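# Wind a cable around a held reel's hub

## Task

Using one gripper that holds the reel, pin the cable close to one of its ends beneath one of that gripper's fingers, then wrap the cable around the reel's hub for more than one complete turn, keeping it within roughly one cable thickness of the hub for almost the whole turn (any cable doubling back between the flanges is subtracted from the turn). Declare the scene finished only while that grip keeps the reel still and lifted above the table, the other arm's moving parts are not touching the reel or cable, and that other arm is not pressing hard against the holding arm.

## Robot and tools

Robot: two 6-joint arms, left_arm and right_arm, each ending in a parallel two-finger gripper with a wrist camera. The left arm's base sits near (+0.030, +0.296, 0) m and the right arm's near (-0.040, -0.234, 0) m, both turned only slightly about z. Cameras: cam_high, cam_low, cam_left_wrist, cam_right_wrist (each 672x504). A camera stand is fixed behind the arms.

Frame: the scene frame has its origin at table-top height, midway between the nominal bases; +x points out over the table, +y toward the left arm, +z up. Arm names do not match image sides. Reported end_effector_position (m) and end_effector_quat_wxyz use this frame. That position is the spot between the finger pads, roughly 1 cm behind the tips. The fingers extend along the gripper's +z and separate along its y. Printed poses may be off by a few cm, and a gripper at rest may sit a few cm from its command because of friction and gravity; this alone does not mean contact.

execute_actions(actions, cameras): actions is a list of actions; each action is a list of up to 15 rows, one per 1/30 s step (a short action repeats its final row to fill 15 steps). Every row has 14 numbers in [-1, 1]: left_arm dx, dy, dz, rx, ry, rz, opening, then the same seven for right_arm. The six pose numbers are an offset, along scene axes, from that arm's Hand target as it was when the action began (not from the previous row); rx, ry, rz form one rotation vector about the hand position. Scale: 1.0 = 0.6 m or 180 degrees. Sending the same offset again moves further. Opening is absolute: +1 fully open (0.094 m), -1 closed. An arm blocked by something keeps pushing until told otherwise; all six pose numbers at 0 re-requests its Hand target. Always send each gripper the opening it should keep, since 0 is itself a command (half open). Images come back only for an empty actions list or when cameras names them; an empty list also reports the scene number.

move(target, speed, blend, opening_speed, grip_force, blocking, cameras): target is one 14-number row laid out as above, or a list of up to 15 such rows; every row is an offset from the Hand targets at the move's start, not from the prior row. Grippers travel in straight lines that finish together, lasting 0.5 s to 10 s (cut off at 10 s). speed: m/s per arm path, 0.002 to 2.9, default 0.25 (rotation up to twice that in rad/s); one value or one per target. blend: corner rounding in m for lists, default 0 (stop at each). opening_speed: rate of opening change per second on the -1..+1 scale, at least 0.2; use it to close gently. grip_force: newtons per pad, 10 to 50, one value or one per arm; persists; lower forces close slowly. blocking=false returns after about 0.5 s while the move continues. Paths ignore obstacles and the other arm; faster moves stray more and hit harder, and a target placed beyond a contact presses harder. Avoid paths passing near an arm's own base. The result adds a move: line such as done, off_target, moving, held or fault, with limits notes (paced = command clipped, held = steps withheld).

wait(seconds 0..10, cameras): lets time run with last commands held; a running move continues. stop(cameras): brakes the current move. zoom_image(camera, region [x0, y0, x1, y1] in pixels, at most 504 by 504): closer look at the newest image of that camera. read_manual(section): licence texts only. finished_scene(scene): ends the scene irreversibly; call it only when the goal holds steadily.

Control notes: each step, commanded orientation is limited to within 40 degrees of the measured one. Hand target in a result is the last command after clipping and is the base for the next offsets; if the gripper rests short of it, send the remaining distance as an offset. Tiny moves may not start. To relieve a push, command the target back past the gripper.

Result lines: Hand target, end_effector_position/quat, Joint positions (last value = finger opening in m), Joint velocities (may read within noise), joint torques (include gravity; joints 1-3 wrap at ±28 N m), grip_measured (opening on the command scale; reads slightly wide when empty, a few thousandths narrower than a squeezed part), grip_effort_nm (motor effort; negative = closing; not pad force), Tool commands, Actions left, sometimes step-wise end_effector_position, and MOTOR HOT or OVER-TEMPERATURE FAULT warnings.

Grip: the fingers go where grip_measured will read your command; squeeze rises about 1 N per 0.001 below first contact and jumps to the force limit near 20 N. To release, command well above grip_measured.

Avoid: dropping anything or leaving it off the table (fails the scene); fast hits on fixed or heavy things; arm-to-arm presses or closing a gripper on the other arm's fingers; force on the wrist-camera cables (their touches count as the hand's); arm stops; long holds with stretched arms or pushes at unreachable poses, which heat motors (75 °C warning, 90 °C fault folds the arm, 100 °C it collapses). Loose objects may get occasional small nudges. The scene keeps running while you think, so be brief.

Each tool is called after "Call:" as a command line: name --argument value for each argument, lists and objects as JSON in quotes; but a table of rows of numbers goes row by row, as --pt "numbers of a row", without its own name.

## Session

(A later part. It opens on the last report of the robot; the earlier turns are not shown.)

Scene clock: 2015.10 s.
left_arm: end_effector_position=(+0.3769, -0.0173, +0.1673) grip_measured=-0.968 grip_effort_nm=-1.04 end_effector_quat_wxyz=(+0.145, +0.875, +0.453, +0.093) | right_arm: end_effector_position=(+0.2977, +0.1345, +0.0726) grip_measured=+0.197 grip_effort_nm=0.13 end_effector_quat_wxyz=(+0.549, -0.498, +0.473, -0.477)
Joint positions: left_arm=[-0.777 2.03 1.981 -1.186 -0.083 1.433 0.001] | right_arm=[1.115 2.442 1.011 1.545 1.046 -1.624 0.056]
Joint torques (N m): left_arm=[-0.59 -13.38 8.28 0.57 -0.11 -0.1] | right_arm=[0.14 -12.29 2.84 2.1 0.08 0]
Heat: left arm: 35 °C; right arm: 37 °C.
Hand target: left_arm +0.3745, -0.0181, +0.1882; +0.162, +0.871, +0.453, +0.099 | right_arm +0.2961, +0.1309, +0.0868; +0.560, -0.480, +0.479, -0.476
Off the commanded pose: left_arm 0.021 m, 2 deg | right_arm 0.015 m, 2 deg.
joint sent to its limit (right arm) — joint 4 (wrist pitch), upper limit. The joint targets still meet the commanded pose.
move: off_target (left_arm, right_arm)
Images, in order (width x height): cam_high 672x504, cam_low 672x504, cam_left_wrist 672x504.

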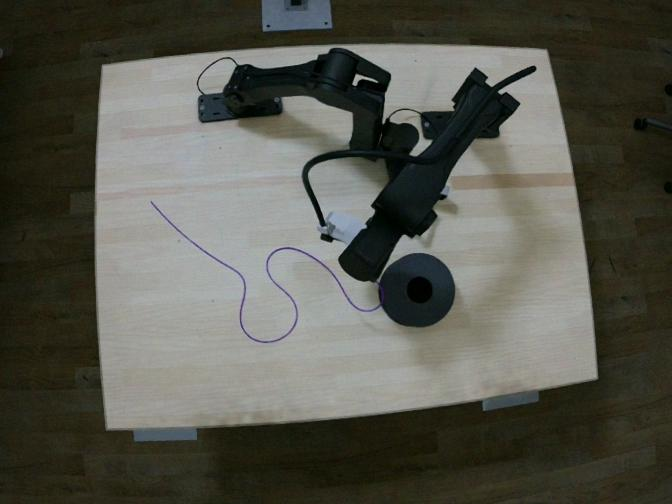

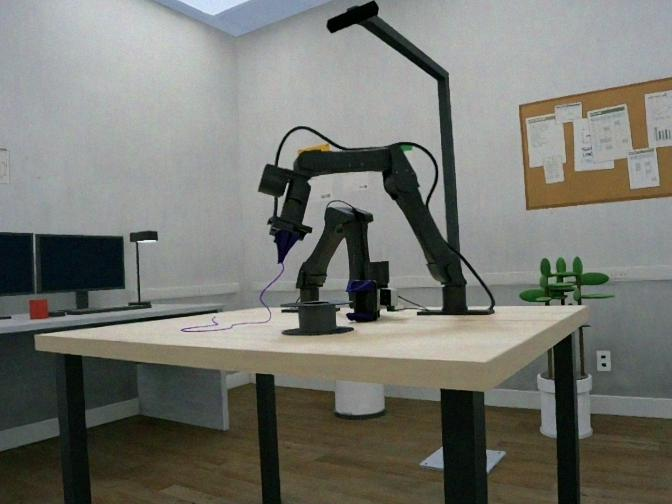

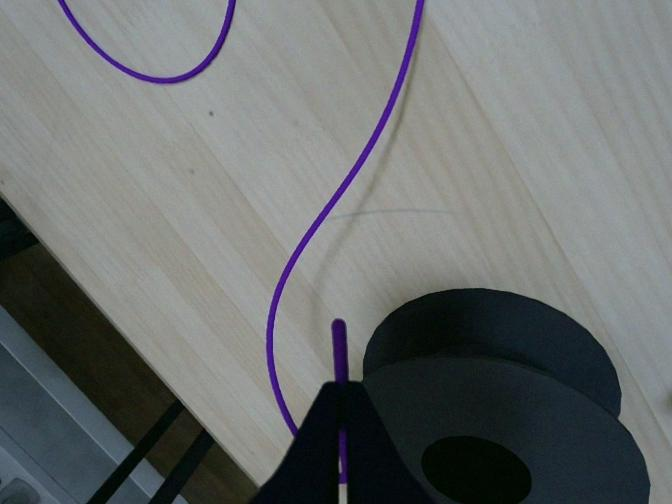

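Call:
move --pt "0.0725 0.1635 0.055 0.012 0.03 0.08 -1 0 0 0 0 0 0 0.2" --pt "0.056 0.397 0.055 0.02 0.09 0.165 -1 0 0 0 0 0 0 0.2" --pt "-0.0275 0.3635 -0.01 0.029 0.12 0.192 -1 0 0 0 0 0 0 0.2" --pt "-0.024 0.197 -0.06 0.029 0.12 0.192 -1 0 0 0 0 0 0 0.2" --blend '[0.03, 0.03, 0.02, 0]' --speed 0.15 --cameras '["cam_left_wrist", "cam_high", "cam_low", "cam_right_wrist"]'

Scene clock: 2061.30 s.
left_arm: end_effector_position=(+0.3536, +0.1059, +0.1536) grip_measured=-0.968 grip_effort_nm=-1.04 end_effector_quat_wxyz=(-0.007, +0.711, +0.704, +0.005) | right_arm: end_effector_position=(+0.2977, +0.1345, +0.0726) grip_measured=+0.197 grip_effort_nm=0.13 end_effector_quat_wxyz=(+0.549, -0.498, +0.473, -0.477)
Joint positions: left_arm=[-0.549 2.001 1.943 -1.524 -0.014 1.041 0.001] | right_arm=[1.115 2.442 1.011 1.545 1.046 -1.624 0.056]
Joint torques (N m): left_arm=[0.16 -8.23 7.88 0.28 0.09 -0.05] | right_arm=[0.17 -12.3 2.84 2.1 0.09 0.01]
Heat: left arm: 35 °C; right arm: 37 °C.
Hand target: left_arm +0.3601, +0.1002, +0.1521; +0.000, +0.707, +0.707, +0.000 | right_arm +0.2961, +0.1309, +0.0868; +0.560, -0.480, +0.479, -0.476
Off the commanded pose: left_arm 0.009 m, 1 deg | right_arm 0.015 m, 2 deg.
joint sent to its limit (right arm) — joint 4 (wrist pitch), upper limit. The joint targets still meet the commanded pose.
move: off_target (right_arm)

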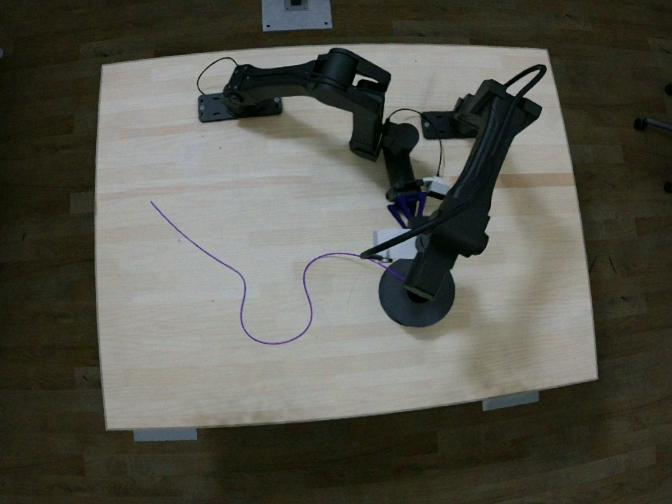

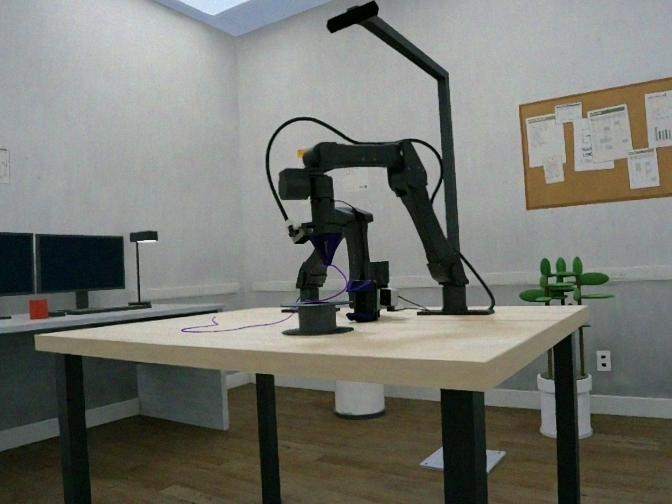

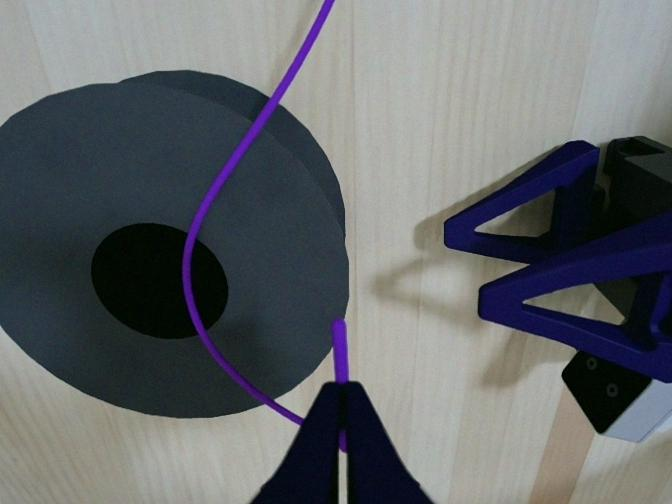

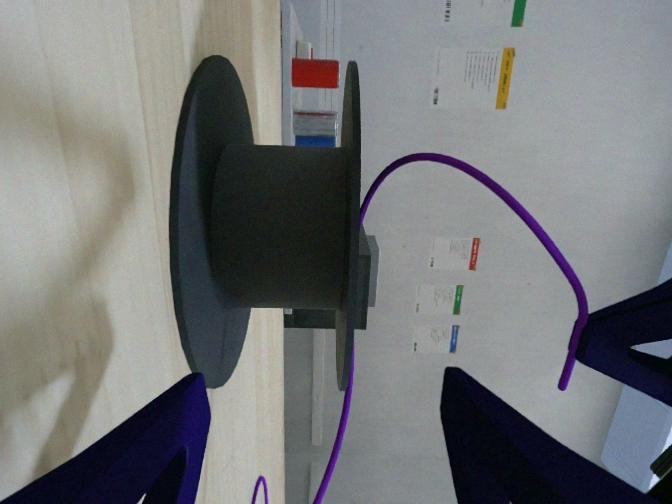

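Call:
move --target '[0.0207,-0.057,-0.08,0,0,0,-1, 0,0,0,0,0,0,0.2]' --speed 0.1 --cameras '["cam_left_wrist", "cam_right_wrist"]'

Scene clock: 2087.03 s.
left_arm: end_effector_position=(+0.3720, +0.0716, +0.1143) grip_measured=-0.968 grip_effort_nm=-1.03 end_effector_quat_wxyz=(+0.004, +0.708, +0.706, +0.008) | right_arm: end_effector_position=(+0.2977, +0.1345, +0.0726) grip_measured=+0.197 grip_effort_nm=0.13 end_effector_quat_wxyz=(+0.549, -0.498, +0.473, -0.477)
Joint positions: left_arm=[-0.597 2.106 1.943 -1.396 -0.014 0.985 0.001] | right_arm=[1.115 2.442 1.011 1.545 1.046 -1.624 0.056]
Joint torques (N m): left_arm=[-0.47 -9.03 5.48 0.39 0.08 -0.04] | right_arm=[0.21 -12.3 2.84 2.09 0.09 0.01]
Heat: left arm: 36 °C; right arm: 37 °C.
Hand target: left_arm +0.3724, +0.0660, +0.1041; +0.000, +0.707, +0.707, +0.000 | right_arm +0.2961, +0.1309, +0.0868; +0.560, -0.480, +0.479, -0.476
Off the commanded pose: left_arm 0.012 m, 1 deg | right_arm 0.015 m, 2 deg.
joint sent to its limit (right arm) — joint 4 (wrist pitch), upper limit. The joint targets still meet the commanded pose.
move: off_target (left_arm, right_arm)
Images, in order (width x height): cam_left_wrist 672x504, cam_right_wrist 672x504.

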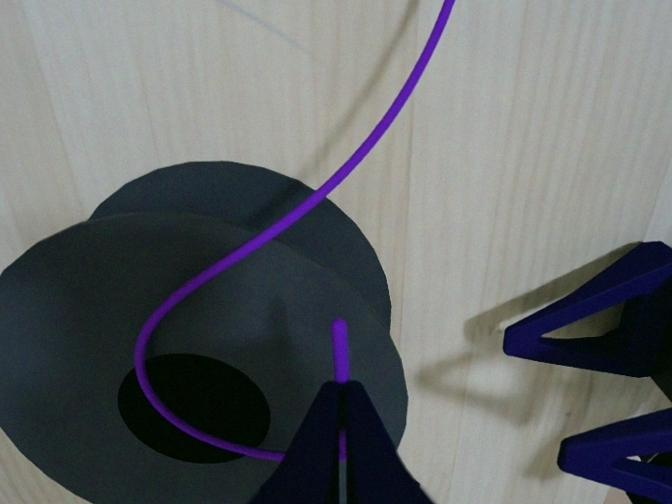

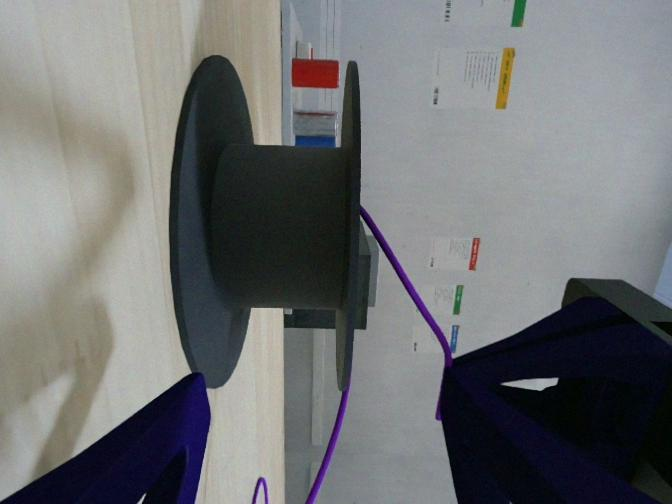

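Call:
move --target '[-0.008,0.0,-0.05,0,0,0,-1, 0,0,0,0,0,0,0.2]' --speed 0.08 --cameras '["cam_left_wrist", "cam_right_wrist"]'

Scene clock: 2098.83 s.
left_arm: end_effector_position=(+0.3700, +0.0706, +0.0811) grip_measured=-0.968 grip_effort_nm=-1.04 end_effector_quat_wxyz=(+0.001, +0.707, +0.707, +0.007) | right_arm: end_effector_position=(+0.2977, +0.1345, +0.0726) grip_measured=+0.197 grip_effort_nm=0.13 end_effector_quat_wxyz=(+0.549, -0.498, +0.473, -0.477)
Joint positions: left_arm=[-0.602 2.106 1.811 -1.269 -0.014 0.977 0.001] | right_arm=[1.115 2.442 1.011 1.545 1.046 -1.624 0.056]
Joint torques (N m): left_arm=[-0.66 -10.29 4.75 0.41 0.09 -0.08] | right_arm=[0.16 -12.29 2.91 2.09 0.08 0]
Heat: left arm: 35 °C; right arm: 37 °C.
Hand target: left_arm +0.3676, +0.0659, +0.0741; +0.000, +0.707, +0.707, +0.000 | right_arm +0.2961, +0.1309, +0.0868; +0.560, -0.480, +0.479, -0.476
Off the commanded pose: left_arm 0.009 m, 1 deg | right_arm 0.015 m, 2 deg.
joint sent to its limit (right arm) — joint 4 (wrist pitch), upper limit. The joint targets still meet the commanded pose.
move: off_target (right_arm)
Images, in order (width x height): cam_left_wrist 672x504, cam_right_wrist 672x504.

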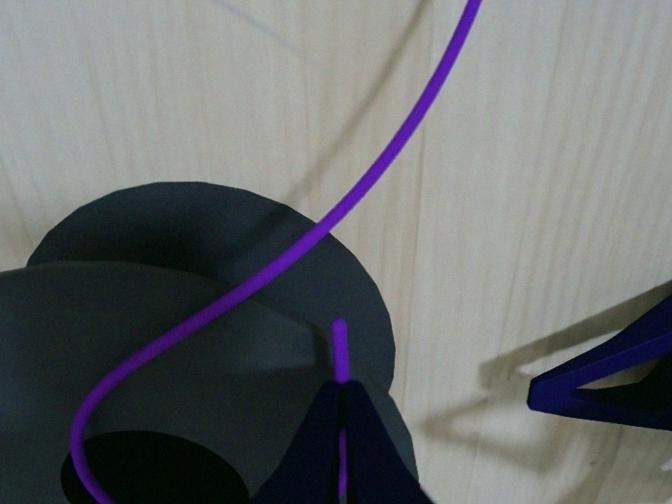

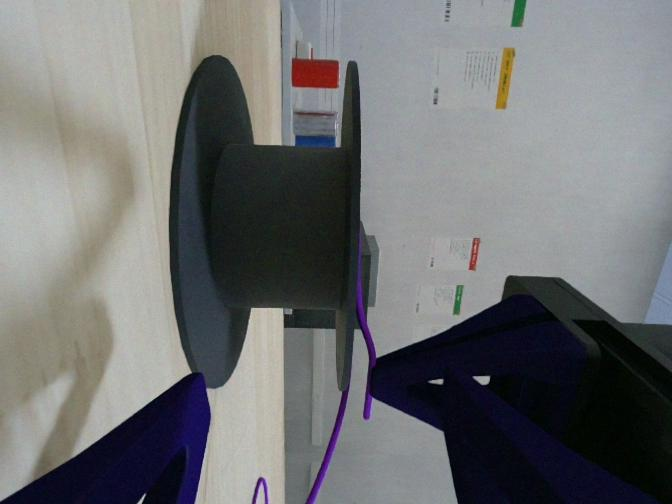

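Call:
move --target '[0,0,-0.017,0,0,0,-1, 0.06,0.005,0.003,0,0,0,0.2]' --speed 0.06 --cameras '["cam_left_wrist", "cam_right_wrist"]'

Scene clock: 2112.87 s.
left_arm: end_effector_position=(+0.3706, +0.0703, +0.0728) grip_measured=-0.968 grip_effort_nm=-1.04 end_effector_quat_wxyz=(+0.004, +0.707, +0.707, +0.008) | right_arm: end_effector_position=(+0.3284, +0.1301, +0.0814) grip_measured=+0.197 grip_effort_nm=0.13 end_effector_quat_wxyz=(+0.552, -0.489, +0.475, -0.481)
Joint positions: left_arm=[-0.602 2.106 1.778 -1.232 -0.014 0.977 0.001] | right_arm=[1.042 2.442 1.062 1.508 0.986 -1.624 0.056]
Joint torques (N m): left_arm=[-0.66 -9.98 4.63 0.41 0.09 -0.08] | right_arm=[-0.42 -10.63 5.68 1.75 -0.1 0.12]
Heat: left arm: 35 °C; right arm: 37 °C.
Hand target: left_arm +0.3676, +0.0659, +0.0639; +0.000, +0.707, +0.707, +0.000 | right_arm +0.3322, +0.1339, +0.0885; +0.560, -0.480, +0.479, -0.476
Off the commanded pose: left_arm 0.010 m, 1 deg | right_arm 0.009 m, 2 deg.
move: done
Images, in order (width x height): cam_left_wrist 672x504, cam_right_wrist 672x504.

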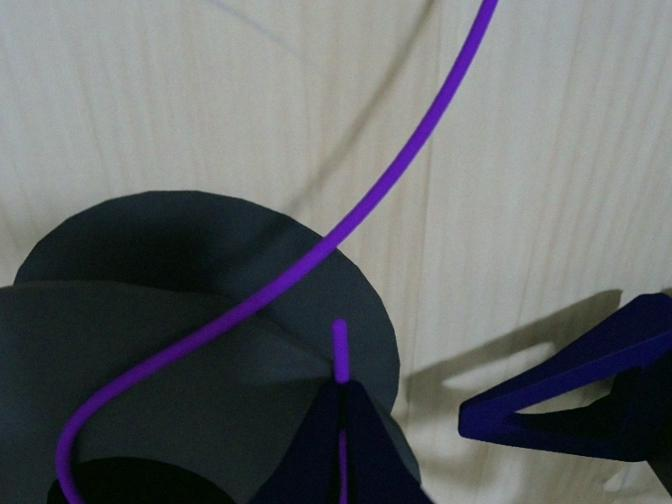

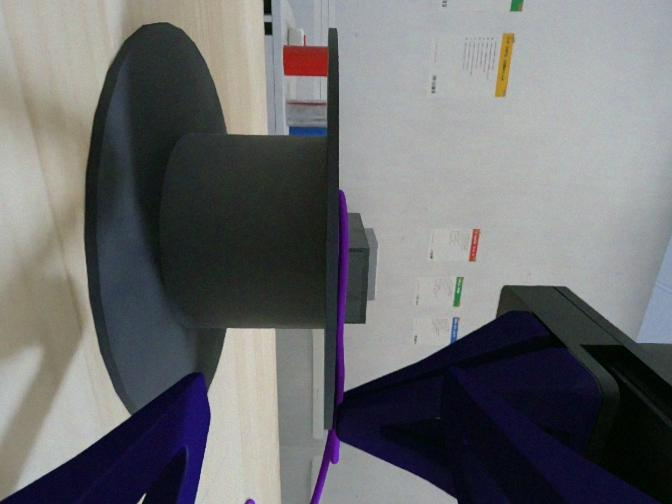

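Call:
move --target '[0.0,-0.018,0.006,0,0,0,-1, 0,0,0,0,0,0,-0.3]' --speed 0.05 --opening_speed 0.5 --cameras '["cam_left_wrist", "cam_right_wrist"]'

Scene clock: 2129.73 s.
left_arm: end_effector_position=(+0.3668, +0.0613, +0.0723) grip_measured=-0.968 grip_effort_nm=-1.04 end_effector_quat_wxyz=(+0.005, +0.708, +0.706, +0.008) | right_arm: end_effector_position=(+0.3284, +0.1303, +0.0813) grip_measured=-0.297 grip_effort_nm=-0.15 end_effector_quat_wxyz=(+0.552, -0.489, +0.475, -0.481)
Joint positions: left_arm=[-0.625 2.113 1.786 -1.232 -0.014 0.956 0.001] | right_arm=[1.042 2.442 1.062 1.507 0.985 -1.624 0.033]
Joint torques (N m): left_arm=[-0.5 -8.76 8.13 0.17 0.09 -0.07] | right_arm=[-0.36 -10.67 5.74 1.74 -0.08 0.14]
Heat: left arm: 34 °C; right arm: 36 °C.
Hand target: left_arm +0.3676, +0.0552, +0.0675; +0.000, +0.707, +0.707, +0.000 | right_arm +0.3322, +0.1339, +0.0885; +0.560, -0.480, +0.479, -0.476
Off the commanded pose: left_arm 0.008 m, 1 deg | right_arm 0.009 m, 2 deg.
move: done
Images, in order (width x height): cam_left_wrist 672x504, cam_right_wrist 672x504.

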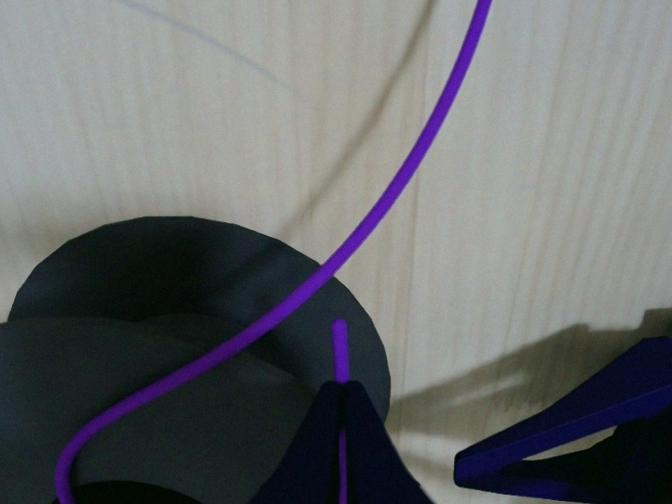

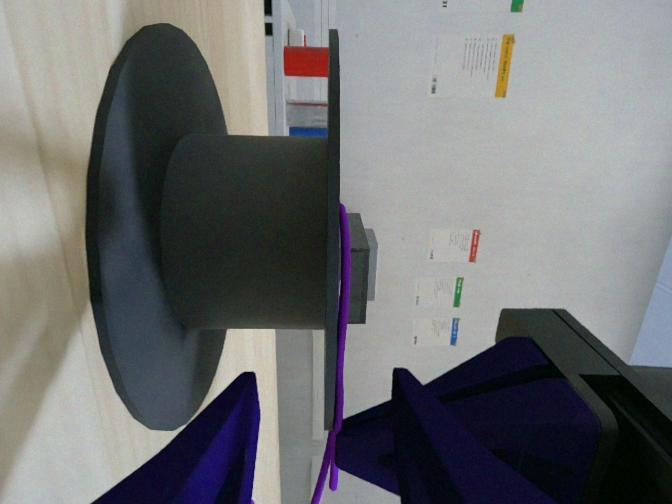

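Call:
move --target '[0,0,0,0,0,0,-1, 0.035,0.003,0.004,0,0,0,-0.3]' --speed 0.05 --cameras '["cam_right_wrist"]'

Scene clock: 2134.53 s.
left_arm: end_effector_position=(+0.3668, +0.0613, +0.0723) grip_measured=-0.968 grip_effort_nm=-1.03 end_effector_quat_wxyz=(+0.005, +0.708, +0.706, +0.008) | right_arm: end_effector_position=(+0.3494, +0.1323, +0.0886) grip_measured=-0.297 grip_effort_nm=-0.15 end_effector_quat_wxyz=(+0.554, -0.486, +0.475, -0.481)
Joint positions: left_arm=[-0.625 2.113 1.786 -1.232 -0.014 0.956 0.001] | right_arm=[1 2.442 1.117 1.455 0.944 -1.617 0.033]
Joint torques (N m): left_arm=[-0.51 -8.75 8.13 0.17 0.09 -0.09] | right_arm=[-0.39 -10.07 6.16 1.79 -0.09 0.15]
Heat: left arm: 35 °C; right arm: 36 °C.
Hand target: left_arm +0.3676, +0.0552, +0.0675; +0.000, +0.707, +0.707, +0.000 | right_arm +0.3532, +0.1357, +0.0909; +0.560, -0.480, +0.479, -0.476
Off the commanded pose: left_arm 0.008 m, 1 deg | right_arm 0.006 m, 1 deg.
move: done
Images, in order (width x height): cam_right_wrist 672x504.

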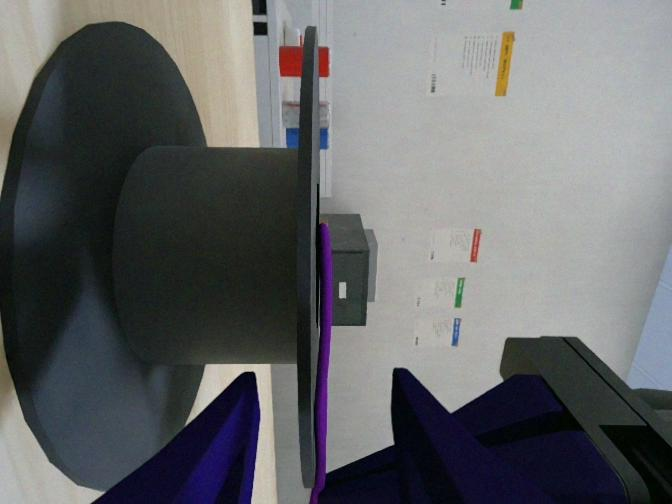

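Call:
move --target '[0,0,0,0,0,0,-1, 0.031,0.003,0.002,0,0,0,-0.3]' --speed 0.04 --cameras '["cam_right_wrist", "cam_left_wrist"]'

Scene clock: 2157.53 s.
left_arm: end_effector_position=(+0.3668, +0.0613, +0.0723) grip_measured=-0.968 grip_effort_nm=-1.03 end_effector_quat_wxyz=(+0.005, +0.708, +0.706, +0.008) | right_arm: end_effector_position=(+0.3675, +0.1346, +0.0951) grip_measured=-0.297 grip_effort_nm=-0.14 end_effector_quat_wxyz=(+0.558, -0.482, +0.476, -0.480)
Joint positions: left_arm=[-0.625 2.113 1.786 -1.232 -0.014 0.956 0.001] | right_arm=[0.965 2.446 1.171 1.409 0.909 -1.609 0.033]
Joint torques (N m): left_arm=[-0.5 -8.76 8.13 0.16 0.09 -0.09] | right_arm=[-0.44 -9.35 6.57 1.8 -0.08 0.17]
Heat: left arm: 37 °C; right arm: 36 °C.
Hand target: left_arm +0.3676, +0.0552, +0.0675; +0.000, +0.707, +0.707, +0.000 | right_arm +0.3717, +0.1375, +0.0921; +0.560, -0.480, +0.479, -0.476
Off the commanded pose: left_arm 0.008 m, 1 deg | right_arm 0.006 m, 1 deg.
move: done
Images, in order (width x height): cam_left_wrist 672x504, cam_right_wrist 672x504.

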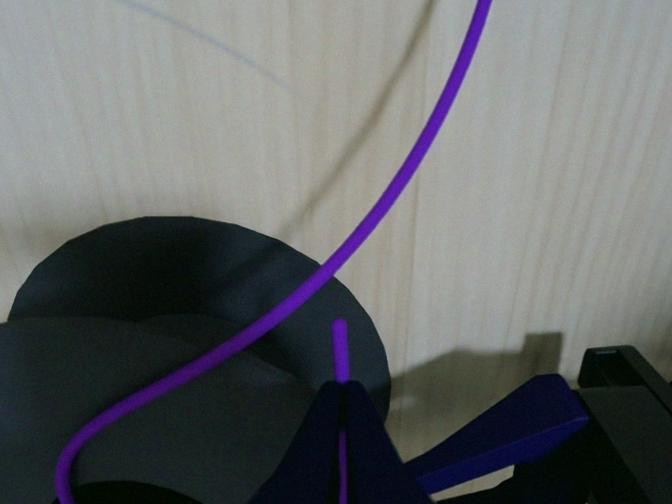

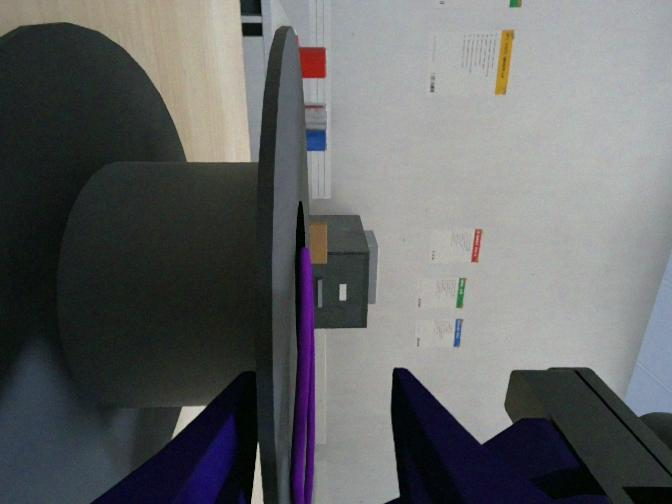

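Call:
move --target '[0,0,0,0,0,0,-1, 0.0,0.0,-0.02,0,0,0,-0.3]' --speed 0.04 --cameras '["cam_right_wrist"]'

Scene clock: 2173.77 s.
left_arm: end_effector_position=(+0.3668, +0.0613, +0.0723) grip_measured=-0.968 grip_effort_nm=-1.04 end_effector_quat_wxyz=(+0.005, +0.708, +0.706, +0.008) | right_arm: end_effector_position=(+0.3679, +0.1354, +0.0782) grip_measured=-0.297 grip_effort_nm=-0.15 end_effector_quat_wxyz=(+0.548, -0.493, +0.474, -0.481)
Joint positions: left_arm=[-0.625 2.113 1.786 -1.232 -0.014 0.956 0.001] | right_arm=[0.965 2.485 1.181 1.409 0.908 -1.608 0.033]
Joint torques (N m): left_arm=[-0.51 -8.76 8.12 0.17 0.09 -0.09] | right_arm=[-0.43 -9.51 6.41 2.11 -0.07 0.16]
Heat: left arm: 38 °C; right arm: 37 °C.
Hand target: left_arm +0.3676, +0.0552, +0.0675; +0.000, +0.707, +0.707, +0.000 | right_arm +0.3717, +0.1376, +0.0801; +0.560, -0.480, +0.479, -0.476
Off the commanded pose: left_arm 0.008 m, 1 deg | right_arm 0.005 m, 2 deg.
move: done
Images, in order (width x height): cam_right_wrist 672x504.

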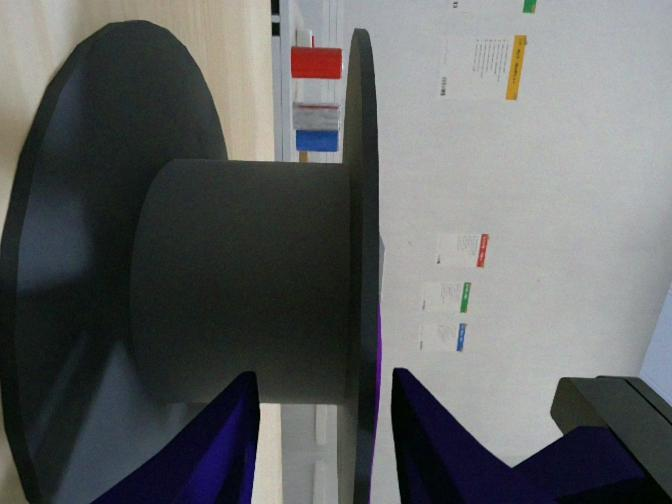

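Call:
move --target '[0,0,0,0,0,0,-1, 0.0,0.0,0.018,0,0,0,-0.3]' --speed 0.04 --cameras '["cam_right_wrist"]'

Scene clock: 2178.63 s.
left_arm: end_effector_position=(+0.3668, +0.0613, +0.0723) grip_measured=-0.968 grip_effort_nm=-1.03 end_effector_quat_wxyz=(+0.005, +0.708, +0.706, +0.008) | right_arm: end_effector_position=(+0.3679, +0.1354, +0.0782) grip_measured=-0.297 grip_effort_nm=-0.14 end_effector_quat_wxyz=(+0.548, -0.493, +0.474, -0.481)
Joint positions: left_arm=[-0.625 2.113 1.786 -1.232 -0.014 0.956 0.001] | right_arm=[0.965 2.485 1.181 1.409 0.908 -1.608 0.033]
Joint torques (N m): left_arm=[-0.51 -8.76 8.13 0.17 0.09 -0.09] | right_arm=[-0.47 -12.23 5.63 1.83 -0.08 0.15]
Heat: left arm: 38 °C; right arm: 38 °C.
Hand target: left_arm +0.3676, +0.0552, +0.0675; +0.000, +0.707, +0.707, +0.000 | right_arm +0.3717, +0.1375, +0.0908; +0.560, -0.480, +0.479, -0.476
Off the commanded pose: left_arm 0.008 m, 1 deg | right_arm 0.013 m, 2 deg.
move: off_target (right_arm)
Images, in order (width x height): cam_right_wrist 672x504.

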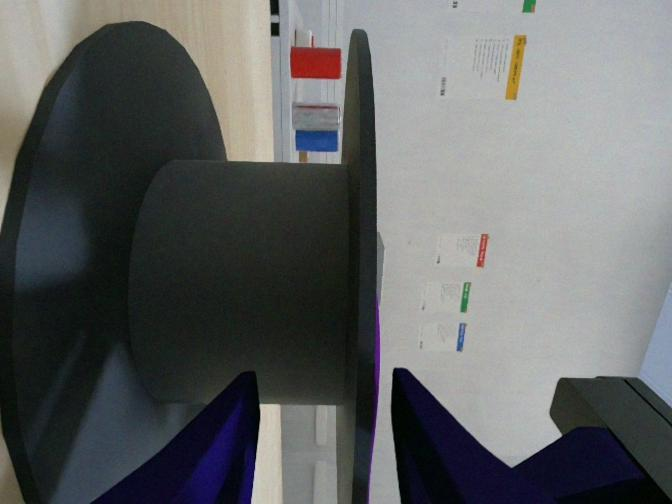

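Call:
move --target '[0,0,0,0,0,0,-1, 0.0,0.0,0.014,0,0,0,-0.3]' --speed 0.06 --cameras '["cam_right_wrist"]'

Scene clock: 2183.13 s.
left_arm: end_effector_position=(+0.3668, +0.0613, +0.0723) grip_measured=-0.968 grip_effort_nm=-1.03 end_effector_quat_wxyz=(+0.005, +0.708, +0.706, +0.008) | right_arm: end_effector_position=(+0.3684, +0.1361, +0.0831) grip_measured=-0.297 grip_effort_nm=-0.14 end_effector_quat_wxyz=(+0.548, -0.493, +0.474, -0.481)
Joint positions: left_arm=[-0.625 2.113 1.786 -1.232 -0.014 0.956 0.001] | right_arm=[0.965 2.47 1.181 1.393 0.908 -1.608 0.033]
Joint torques (N m): left_arm=[-0.5 -8.76 8.12 0.17 0.09 -0.08] | right_arm=[-0.44 -13.19 5.18 1.79 -0.08 0.16]
Heat: left arm: 38 °C; right arm: 39 °C.
Hand target: left_arm +0.3676, +0.0552, +0.0675; +0.000, +0.707, +0.707, +0.000 | right_arm +0.3717, +0.1375, +0.0991; +0.560, -0.480, +0.479, -0.476
Off the commanded pose: left_arm 0.008 m, 1 deg | right_arm 0.016 m, 2 deg.
move: off_target (right_arm)
Images, in order (width x height): cam_right_wrist 672x504.

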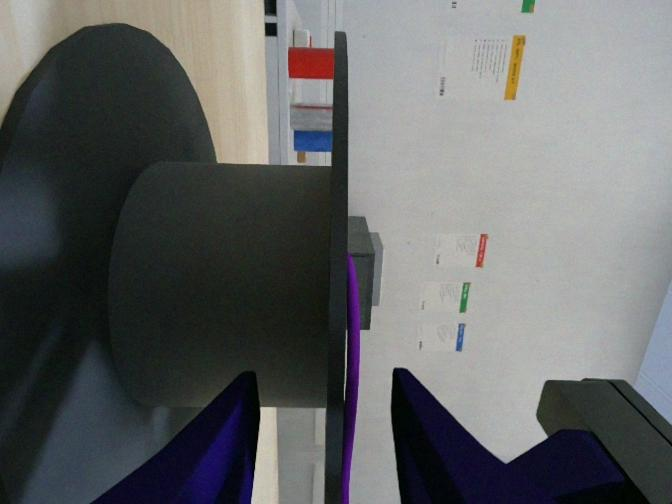

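Call:
move --target '[0,0,0,0,0,0,-1, 0.0,0.0,0.0,0,0,0,-1]' --opening_speed 0.25 --cameras '["cam_right_wrist", "cam_left_wrist"]'

Scene clock: 2190.10 s.
left_arm: end_effector_position=(+0.3671, +0.0611, +0.0729) grip_measured=-0.968 grip_effort_nm=-1.04 end_effector_quat_wxyz=(+0.005, +0.708, +0.706, +0.008) | right_arm: end_effector_position=(+0.3684, +0.1363, +0.0848) grip_measured=-0.914 grip_effort_nm=-1.03 end_effector_quat_wxyz=(+0.554, -0.487, +0.479, -0.475)
Joint positions: left_arm=[-0.625 2.113 1.789 -1.233 -0.014 0.956 0.001] | right_arm=[0.965 2.467 1.181 1.393 0.908 -1.587 0.004]
Joint torques (N m): left_arm=[-0.51 -8.76 7.91 0.17 0.09 -0.09] | right_arm=[-0.44 -12.9 5.22 1.78 -0.07 -0.07]
Heat: left arm: 38 °C; right arm: 38 °C.
Hand target: left_arm +0.3676, +0.0551, +0.0675; +0.000, +0.707, +0.707, +0.000 | right_arm +0.3717, +0.1375, +0.0991; +0.560, -0.480, +0.479, -0.476
Off the commanded pose: left_arm 0.008 m, 1 deg | right_arm 0.015 m, 1 deg.
move: off_target (right_arm)
Images, in order (width x height): cam_left_wrist 672x504, cam_right_wrist 672x504.

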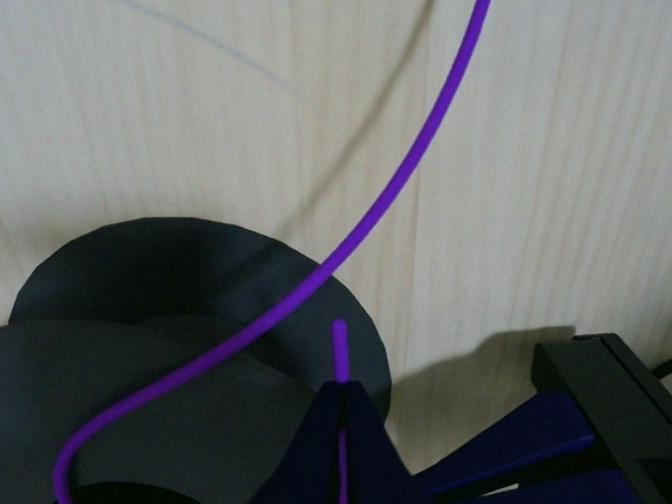

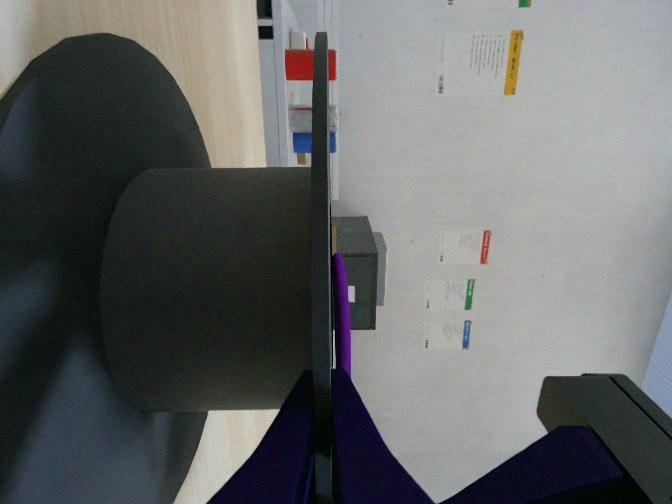

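Call:
move --target '[0,0,0,0,0,0,-1, 0.0,0.0,0.0,0,0,0,-0.3]' --opening_speed 0.6

Call:
move --target '[-0.012,0.0,0.004,0,0,0.09,-1, 0.012,0.0,0.0,0,0,0,-0.3]' --speed 0.05 --cameras '["cam_right_wrist", "cam_left_wrist"]'

Scene clock: 2202.57 s.
left_arm: end_effector_position=(+0.3671, +0.0611, +0.0729) grip_measured=-0.968 grip_effort_nm=-1.03 end_effector_quat_wxyz=(+0.005, +0.708, +0.706, +0.008) | right_arm: end_effector_position=(+0.3684, +0.1363, +0.0845) grip_measured=-0.303 grip_effort_nm=0.13 end_effector_quat_wxyz=(+0.552, -0.489, +0.478, -0.477)
Joint positions: left_arm=[-0.625 2.113 1.789 -1.233 -0.014 0.956 0.001] | right_arm=[0.965 2.467 1.181 1.392 0.908 -1.593 0.033]
Joint torques (N m): left_arm=[-0.5 -8.76 7.9 0.17 0.09 -0.08] | right_arm=[-0.49 -13 5.16 1.8 -0.07 0.02]
Heat: left arm: 37 °C; right arm: 42 °C.
Hand target: left_arm +0.3676, +0.0551, +0.0675; +0.000, +0.707, +0.707, +0.000 | right_arm +0.3717, +0.1375, +0.0991; +0.560, -0.480, +0.479, -0.476
Off the commanded pose: left_arm 0.008 m, 1 deg | right_arm 0.015 m, 1 deg.
move: off_target (right_arm)

Scene clock: 2205.90 s.
left_arm: end_effector_position=(+0.3651, +0.0582, +0.0729) grip_measured=-0.968 grip_effort_nm=-1.04 end_effector_quat_wxyz=(+0.006, +0.601, +0.799, +0.007) | right_arm: end_effector_position=(+0.3718, +0.1350, +0.0822) grip_measured=-0.303 grip_effort_nm=0.13 end_effector_quat_wxyz=(+0.549, -0.495, +0.476, -0.477)
Joint positions: left_arm=[-0.634 2.113 1.789 -1.233 -0.014 0.664 0.001] | right_arm=[0.956 2.467 1.181 1.379 0.895 -1.593 0.033]
Joint torques (N m): left_arm=[-0.65 -10.63 5.56 0.2 0.09 -0.07] | right_arm=[-0.94 -12.42 6.71 1.81 -0.08 0.05]
Heat: left arm: 37 °C; right arm: 42 °C.
Hand target: left_arm +0.3605, +0.0552, +0.0699; +0.000, +0.601, +0.799, +0.000 | right_arm +0.3790, +0.1374, +0.0991; +0.560, -0.480, +0.479, -0.476
Off the commanded pose: left_arm 0.006 m, 1 deg | right_arm 0.019 m, 2 deg.
move: off_target (right_arm)
Images, in order (width x height): cam_left_wrist 672x504, cam_right_wrist 672x504.

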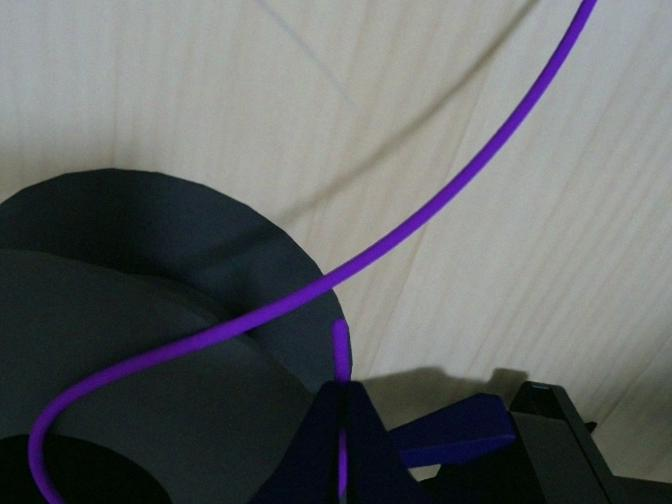

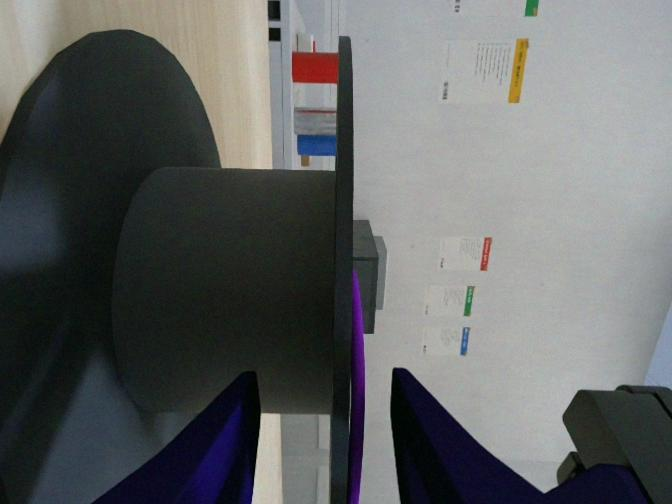

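Call:
move --target '[-0.018,0.0,0.0,0,0,0.0,-1, 0.0,0.0,0.0,0,0,0,-0.3]' --speed 0.05 --cameras '["cam_right_wrist"]'

Scene clock: 2219.43 s.
left_arm: end_effector_position=(+0.3512, +0.0597, +0.0620) grip_measured=-0.968 grip_effort_nm=-1.04 end_effector_quat_wxyz=(-0.015, +0.602, +0.799, +0.007) | right_arm: end_effector_position=(+0.3718, +0.1350, +0.0822) grip_measured=-0.303 grip_effort_nm=0.14 end_effector_quat_wxyz=(+0.549, -0.495, +0.476, -0.477)
Joint positions: left_arm=[-0.651 2.113 1.745 -1.233 -0.014 0.649 0.001] | right_arm=[0.956 2.467 1.181 1.379 0.895 -1.593 0.033]
Joint torques (N m): left_arm=[-0.51 -13.5 4.62 0.3 0.09 -0.08] | right_arm=[-0.92 -12.46 6.69 1.82 -0.07 0.05]
Heat: left arm: 35 °C; right arm: 43 °C.
Hand target: left_arm +0.3496, +0.0551, +0.0699; +0.000, +0.601, +0.799, +0.000 | right_arm +0.3790, +0.1374, +0.0991; +0.560, -0.480, +0.479, -0.476
Off the commanded pose: left_arm 0.009 m, 2 deg | right_arm 0.019 m, 2 deg.
move: off_target (right_arm)
Images, in order (width x height): cam_right_wrist 672x504.

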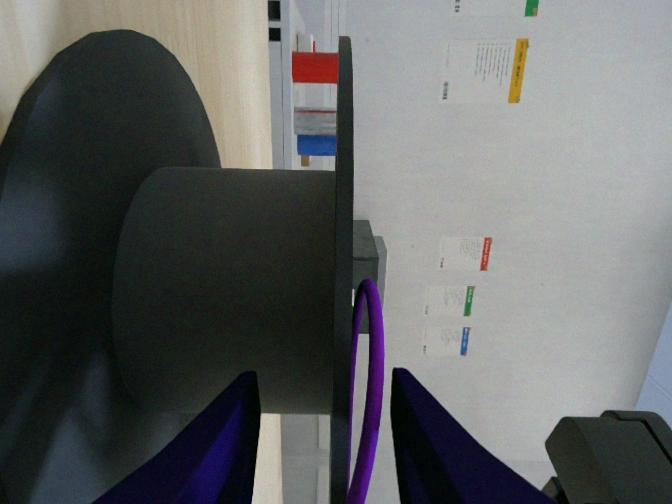

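Call:
move --target '[0,0,0,0,0,0.0,-1, 0.0,0.0,0.0,0,0,0,-1]' --opening_speed 0.25 --cameras '["cam_right_wrist", "cam_left_wrist"]'

Scene clock: 2234.20 s.
left_arm: end_effector_position=(+0.3512, +0.0597, +0.0620) grip_measured=-0.968 grip_effort_nm=-1.03 end_effector_quat_wxyz=(-0.015, +0.601, +0.799, +0.007) | right_arm: end_effector_position=(+0.3726, +0.1366, +0.0860) grip_measured=-0.865 grip_effort_nm=-1.03 end_effector_quat_wxyz=(+0.557, -0.487, +0.479, -0.473)
Joint positions: left_arm=[-0.651 2.113 1.745 -1.233 -0.014 0.648 0.001] | right_arm=[0.956 2.467 1.19 1.384 0.894 -1.582 0.006]
Joint torques (N m): left_arm=[-0.5 -13.45 4.62 0.29 0.09 -0.08] | right_arm=[-0.94 -12.41 6.16 1.75 -0.06 -0.08]
Heat: left arm: 34 °C; right arm: 44 °C.
Hand target: left_arm +0.3496, +0.0551, +0.0699; +0.000, +0.601, +0.799, +0.000 | right_arm +0.3790, +0.1374, +0.0991; +0.560, -0.480, +0.479, -0.476
Off the commanded pose: left_arm 0.009 m, 2 deg | right_arm 0.015 m, 1 deg.
move: off_target (right_arm)
Images, in order (width x height): cam_left_wrist 672x504, cam_right_wrist 672x504.

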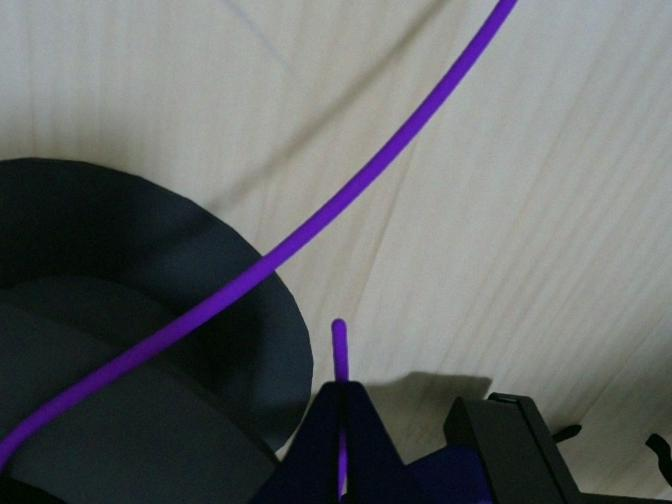

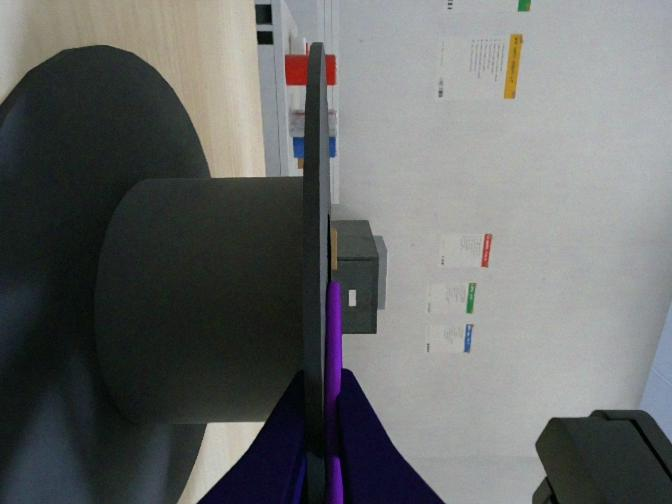

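Call:
move --pt "0 0 0 0 0 0.0 -0.6 0.0 0.0 0.0 0 0 0 -1" --pt "0.0 -0.02 0.2 0 0 0.0 -0.6 0.0 0.0 0.0 0 0 0 -1" --speed 0.1 --cameras '["cam_right_wrist", "cam_left_wrist", "cam_high", "cam_low"]'

Scene clock: 2246.57 s.
left_arm: end_effector_position=(+0.3535, +0.0463, +0.1659) grip_measured=-0.602 grip_effort_nm=0.10 end_effector_quat_wxyz=(+0.032, +0.601, +0.798, +0.006) | right_arm: end_effector_position=(+0.3726, +0.1366, +0.0860) grip_measured=-0.865 grip_effort_nm=-1.04 end_effector_quat_wxyz=(+0.557, -0.487, +0.479, -0.473)
Joint positions: left_arm=[-0.674 2.085 2.115 -1.538 -0.014 0.626 0.019] | right_arm=[0.956 2.467 1.19 1.384 0.894 -1.582 0.006]
Joint torques (N m): left_arm=[-0.59 -14.37 7.65 0.19 0.07 -0.09] | right_arm=[-0.92 -12.38 6.16 1.74 -0.07 -0.08]
Heat: left arm: 34 °C; right arm: 45 °C.
Hand target: left_arm +0.3496, +0.0431, +0.1899; +0.000, +0.601, +0.799, +0.000 | right_arm +0.3790, +0.1374, +0.0991; +0.560, -0.480, +0.479, -0.476
Off the commanded pose: left_arm 0.024 m, 4 deg | right_arm 0.015 m, 1 deg.
joint sent to its limit (left arm) — joint 4 (wrist pitch), lower limit. The joint targets are off in orientation, not in position.
move: off_target (left_arm, right_arm)

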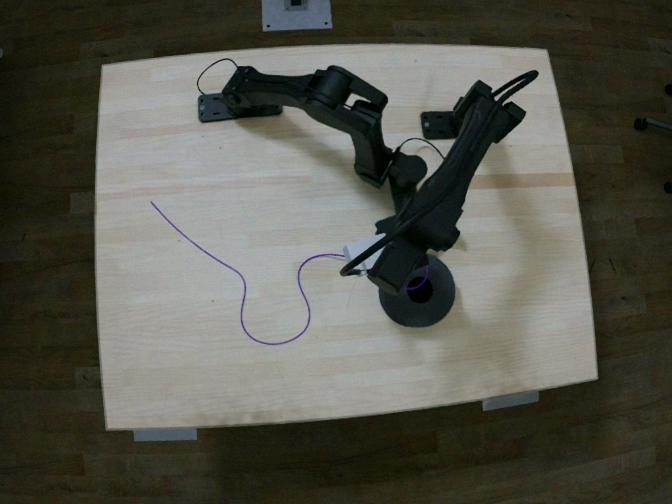

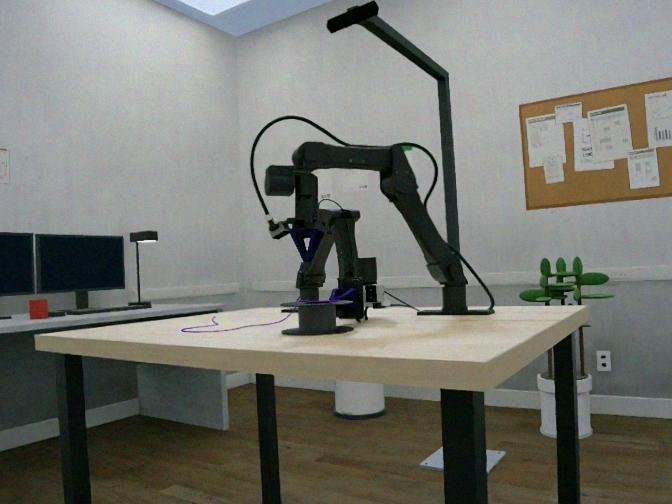

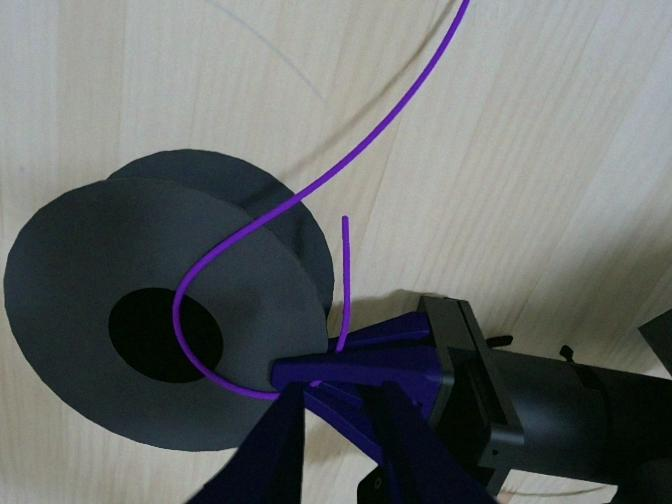

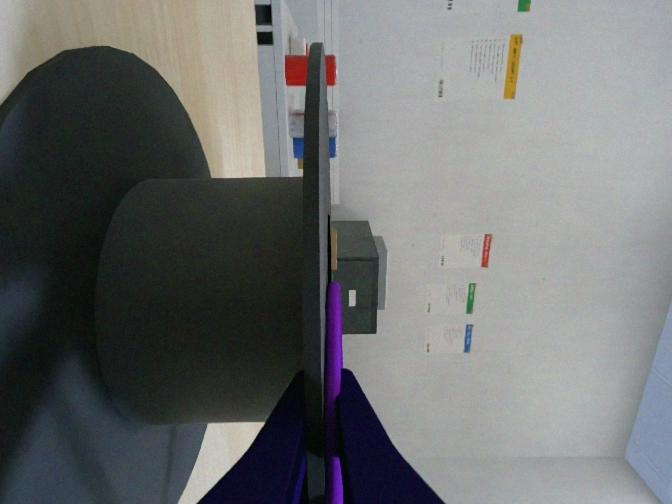

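Call:
zoom_image --camera "cam_left_wrist" --region '[220, 280, 470, 440]'

Scaled by 2.016.

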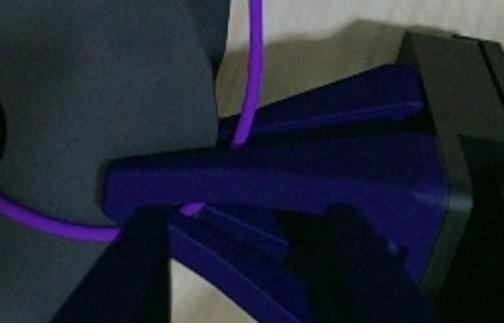

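Call:
move --target '[-0.016,-0.122,-0.14,0,0,-0.3,-0.5, 0.0,0.0,0.0,0,0,0,-1]' --speed 0.15 --cameras '["cam_left_wrist", "cam_low"]'

Scene clock: 2393.90 s.
left_arm: end_effector_position=(+0.3392, -0.0235, +0.1132) grip_measured=-0.502 grip_effort_nm=0.10 end_effector_quat_wxyz=(+0.002, +0.895, +0.446, +0.006) | right_arm: end_effector_position=(+0.3726, +0.1366, +0.0860) grip_measured=-0.865 grip_effort_nm=-1.04 end_effector_quat_wxyz=(+0.557, -0.487, +0.479, -0.473)
Joint positions: left_arm=[-0.816 2.294 2.242 -1.511 -0.01 1.408 0.023] | right_arm=[0.956 2.467 1.19 1.384 0.894 -1.582 0.006]
Joint torques (N m): left_arm=[-0.47 -9.83 7.87 0.23 0.05 0.01] | right_arm=[-0.9 -12.37 6.15 1.74 -0.06 -0.09]
Heat: left arm: 38 °C; right arm: 46 °C.
Hand target: left_arm +0.3401, -0.0300, +0.1059; +0.000, +0.898, +0.440, +0.000 | right_arm +0.3790, +0.1374, +0.0991; +0.560, -0.480, +0.479, -0.476
Off the commanded pose: left_arm 0.010 m, 1 deg | right_arm 0.015 m, 1 deg.
move: off_target (right_arm)
Images, in order (width x height): cam_low 672x504, cam_left_wrist 672x504.

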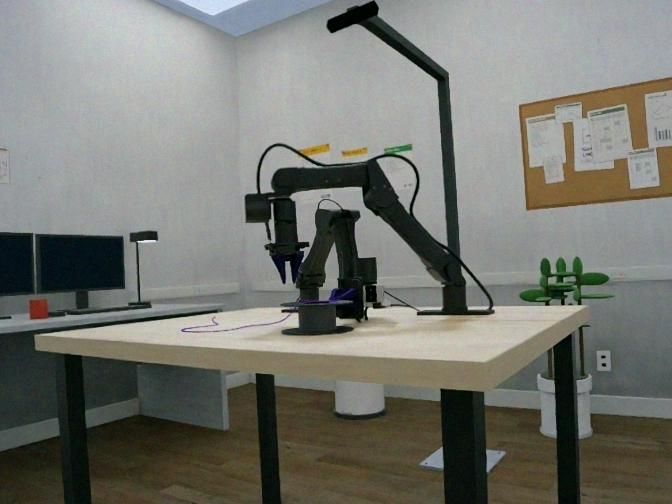

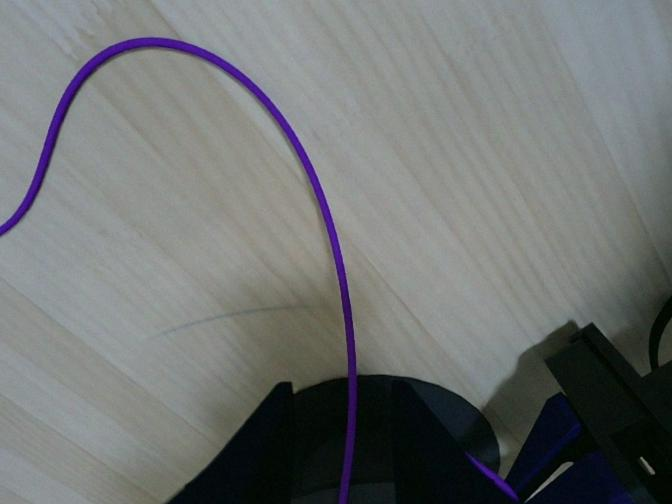

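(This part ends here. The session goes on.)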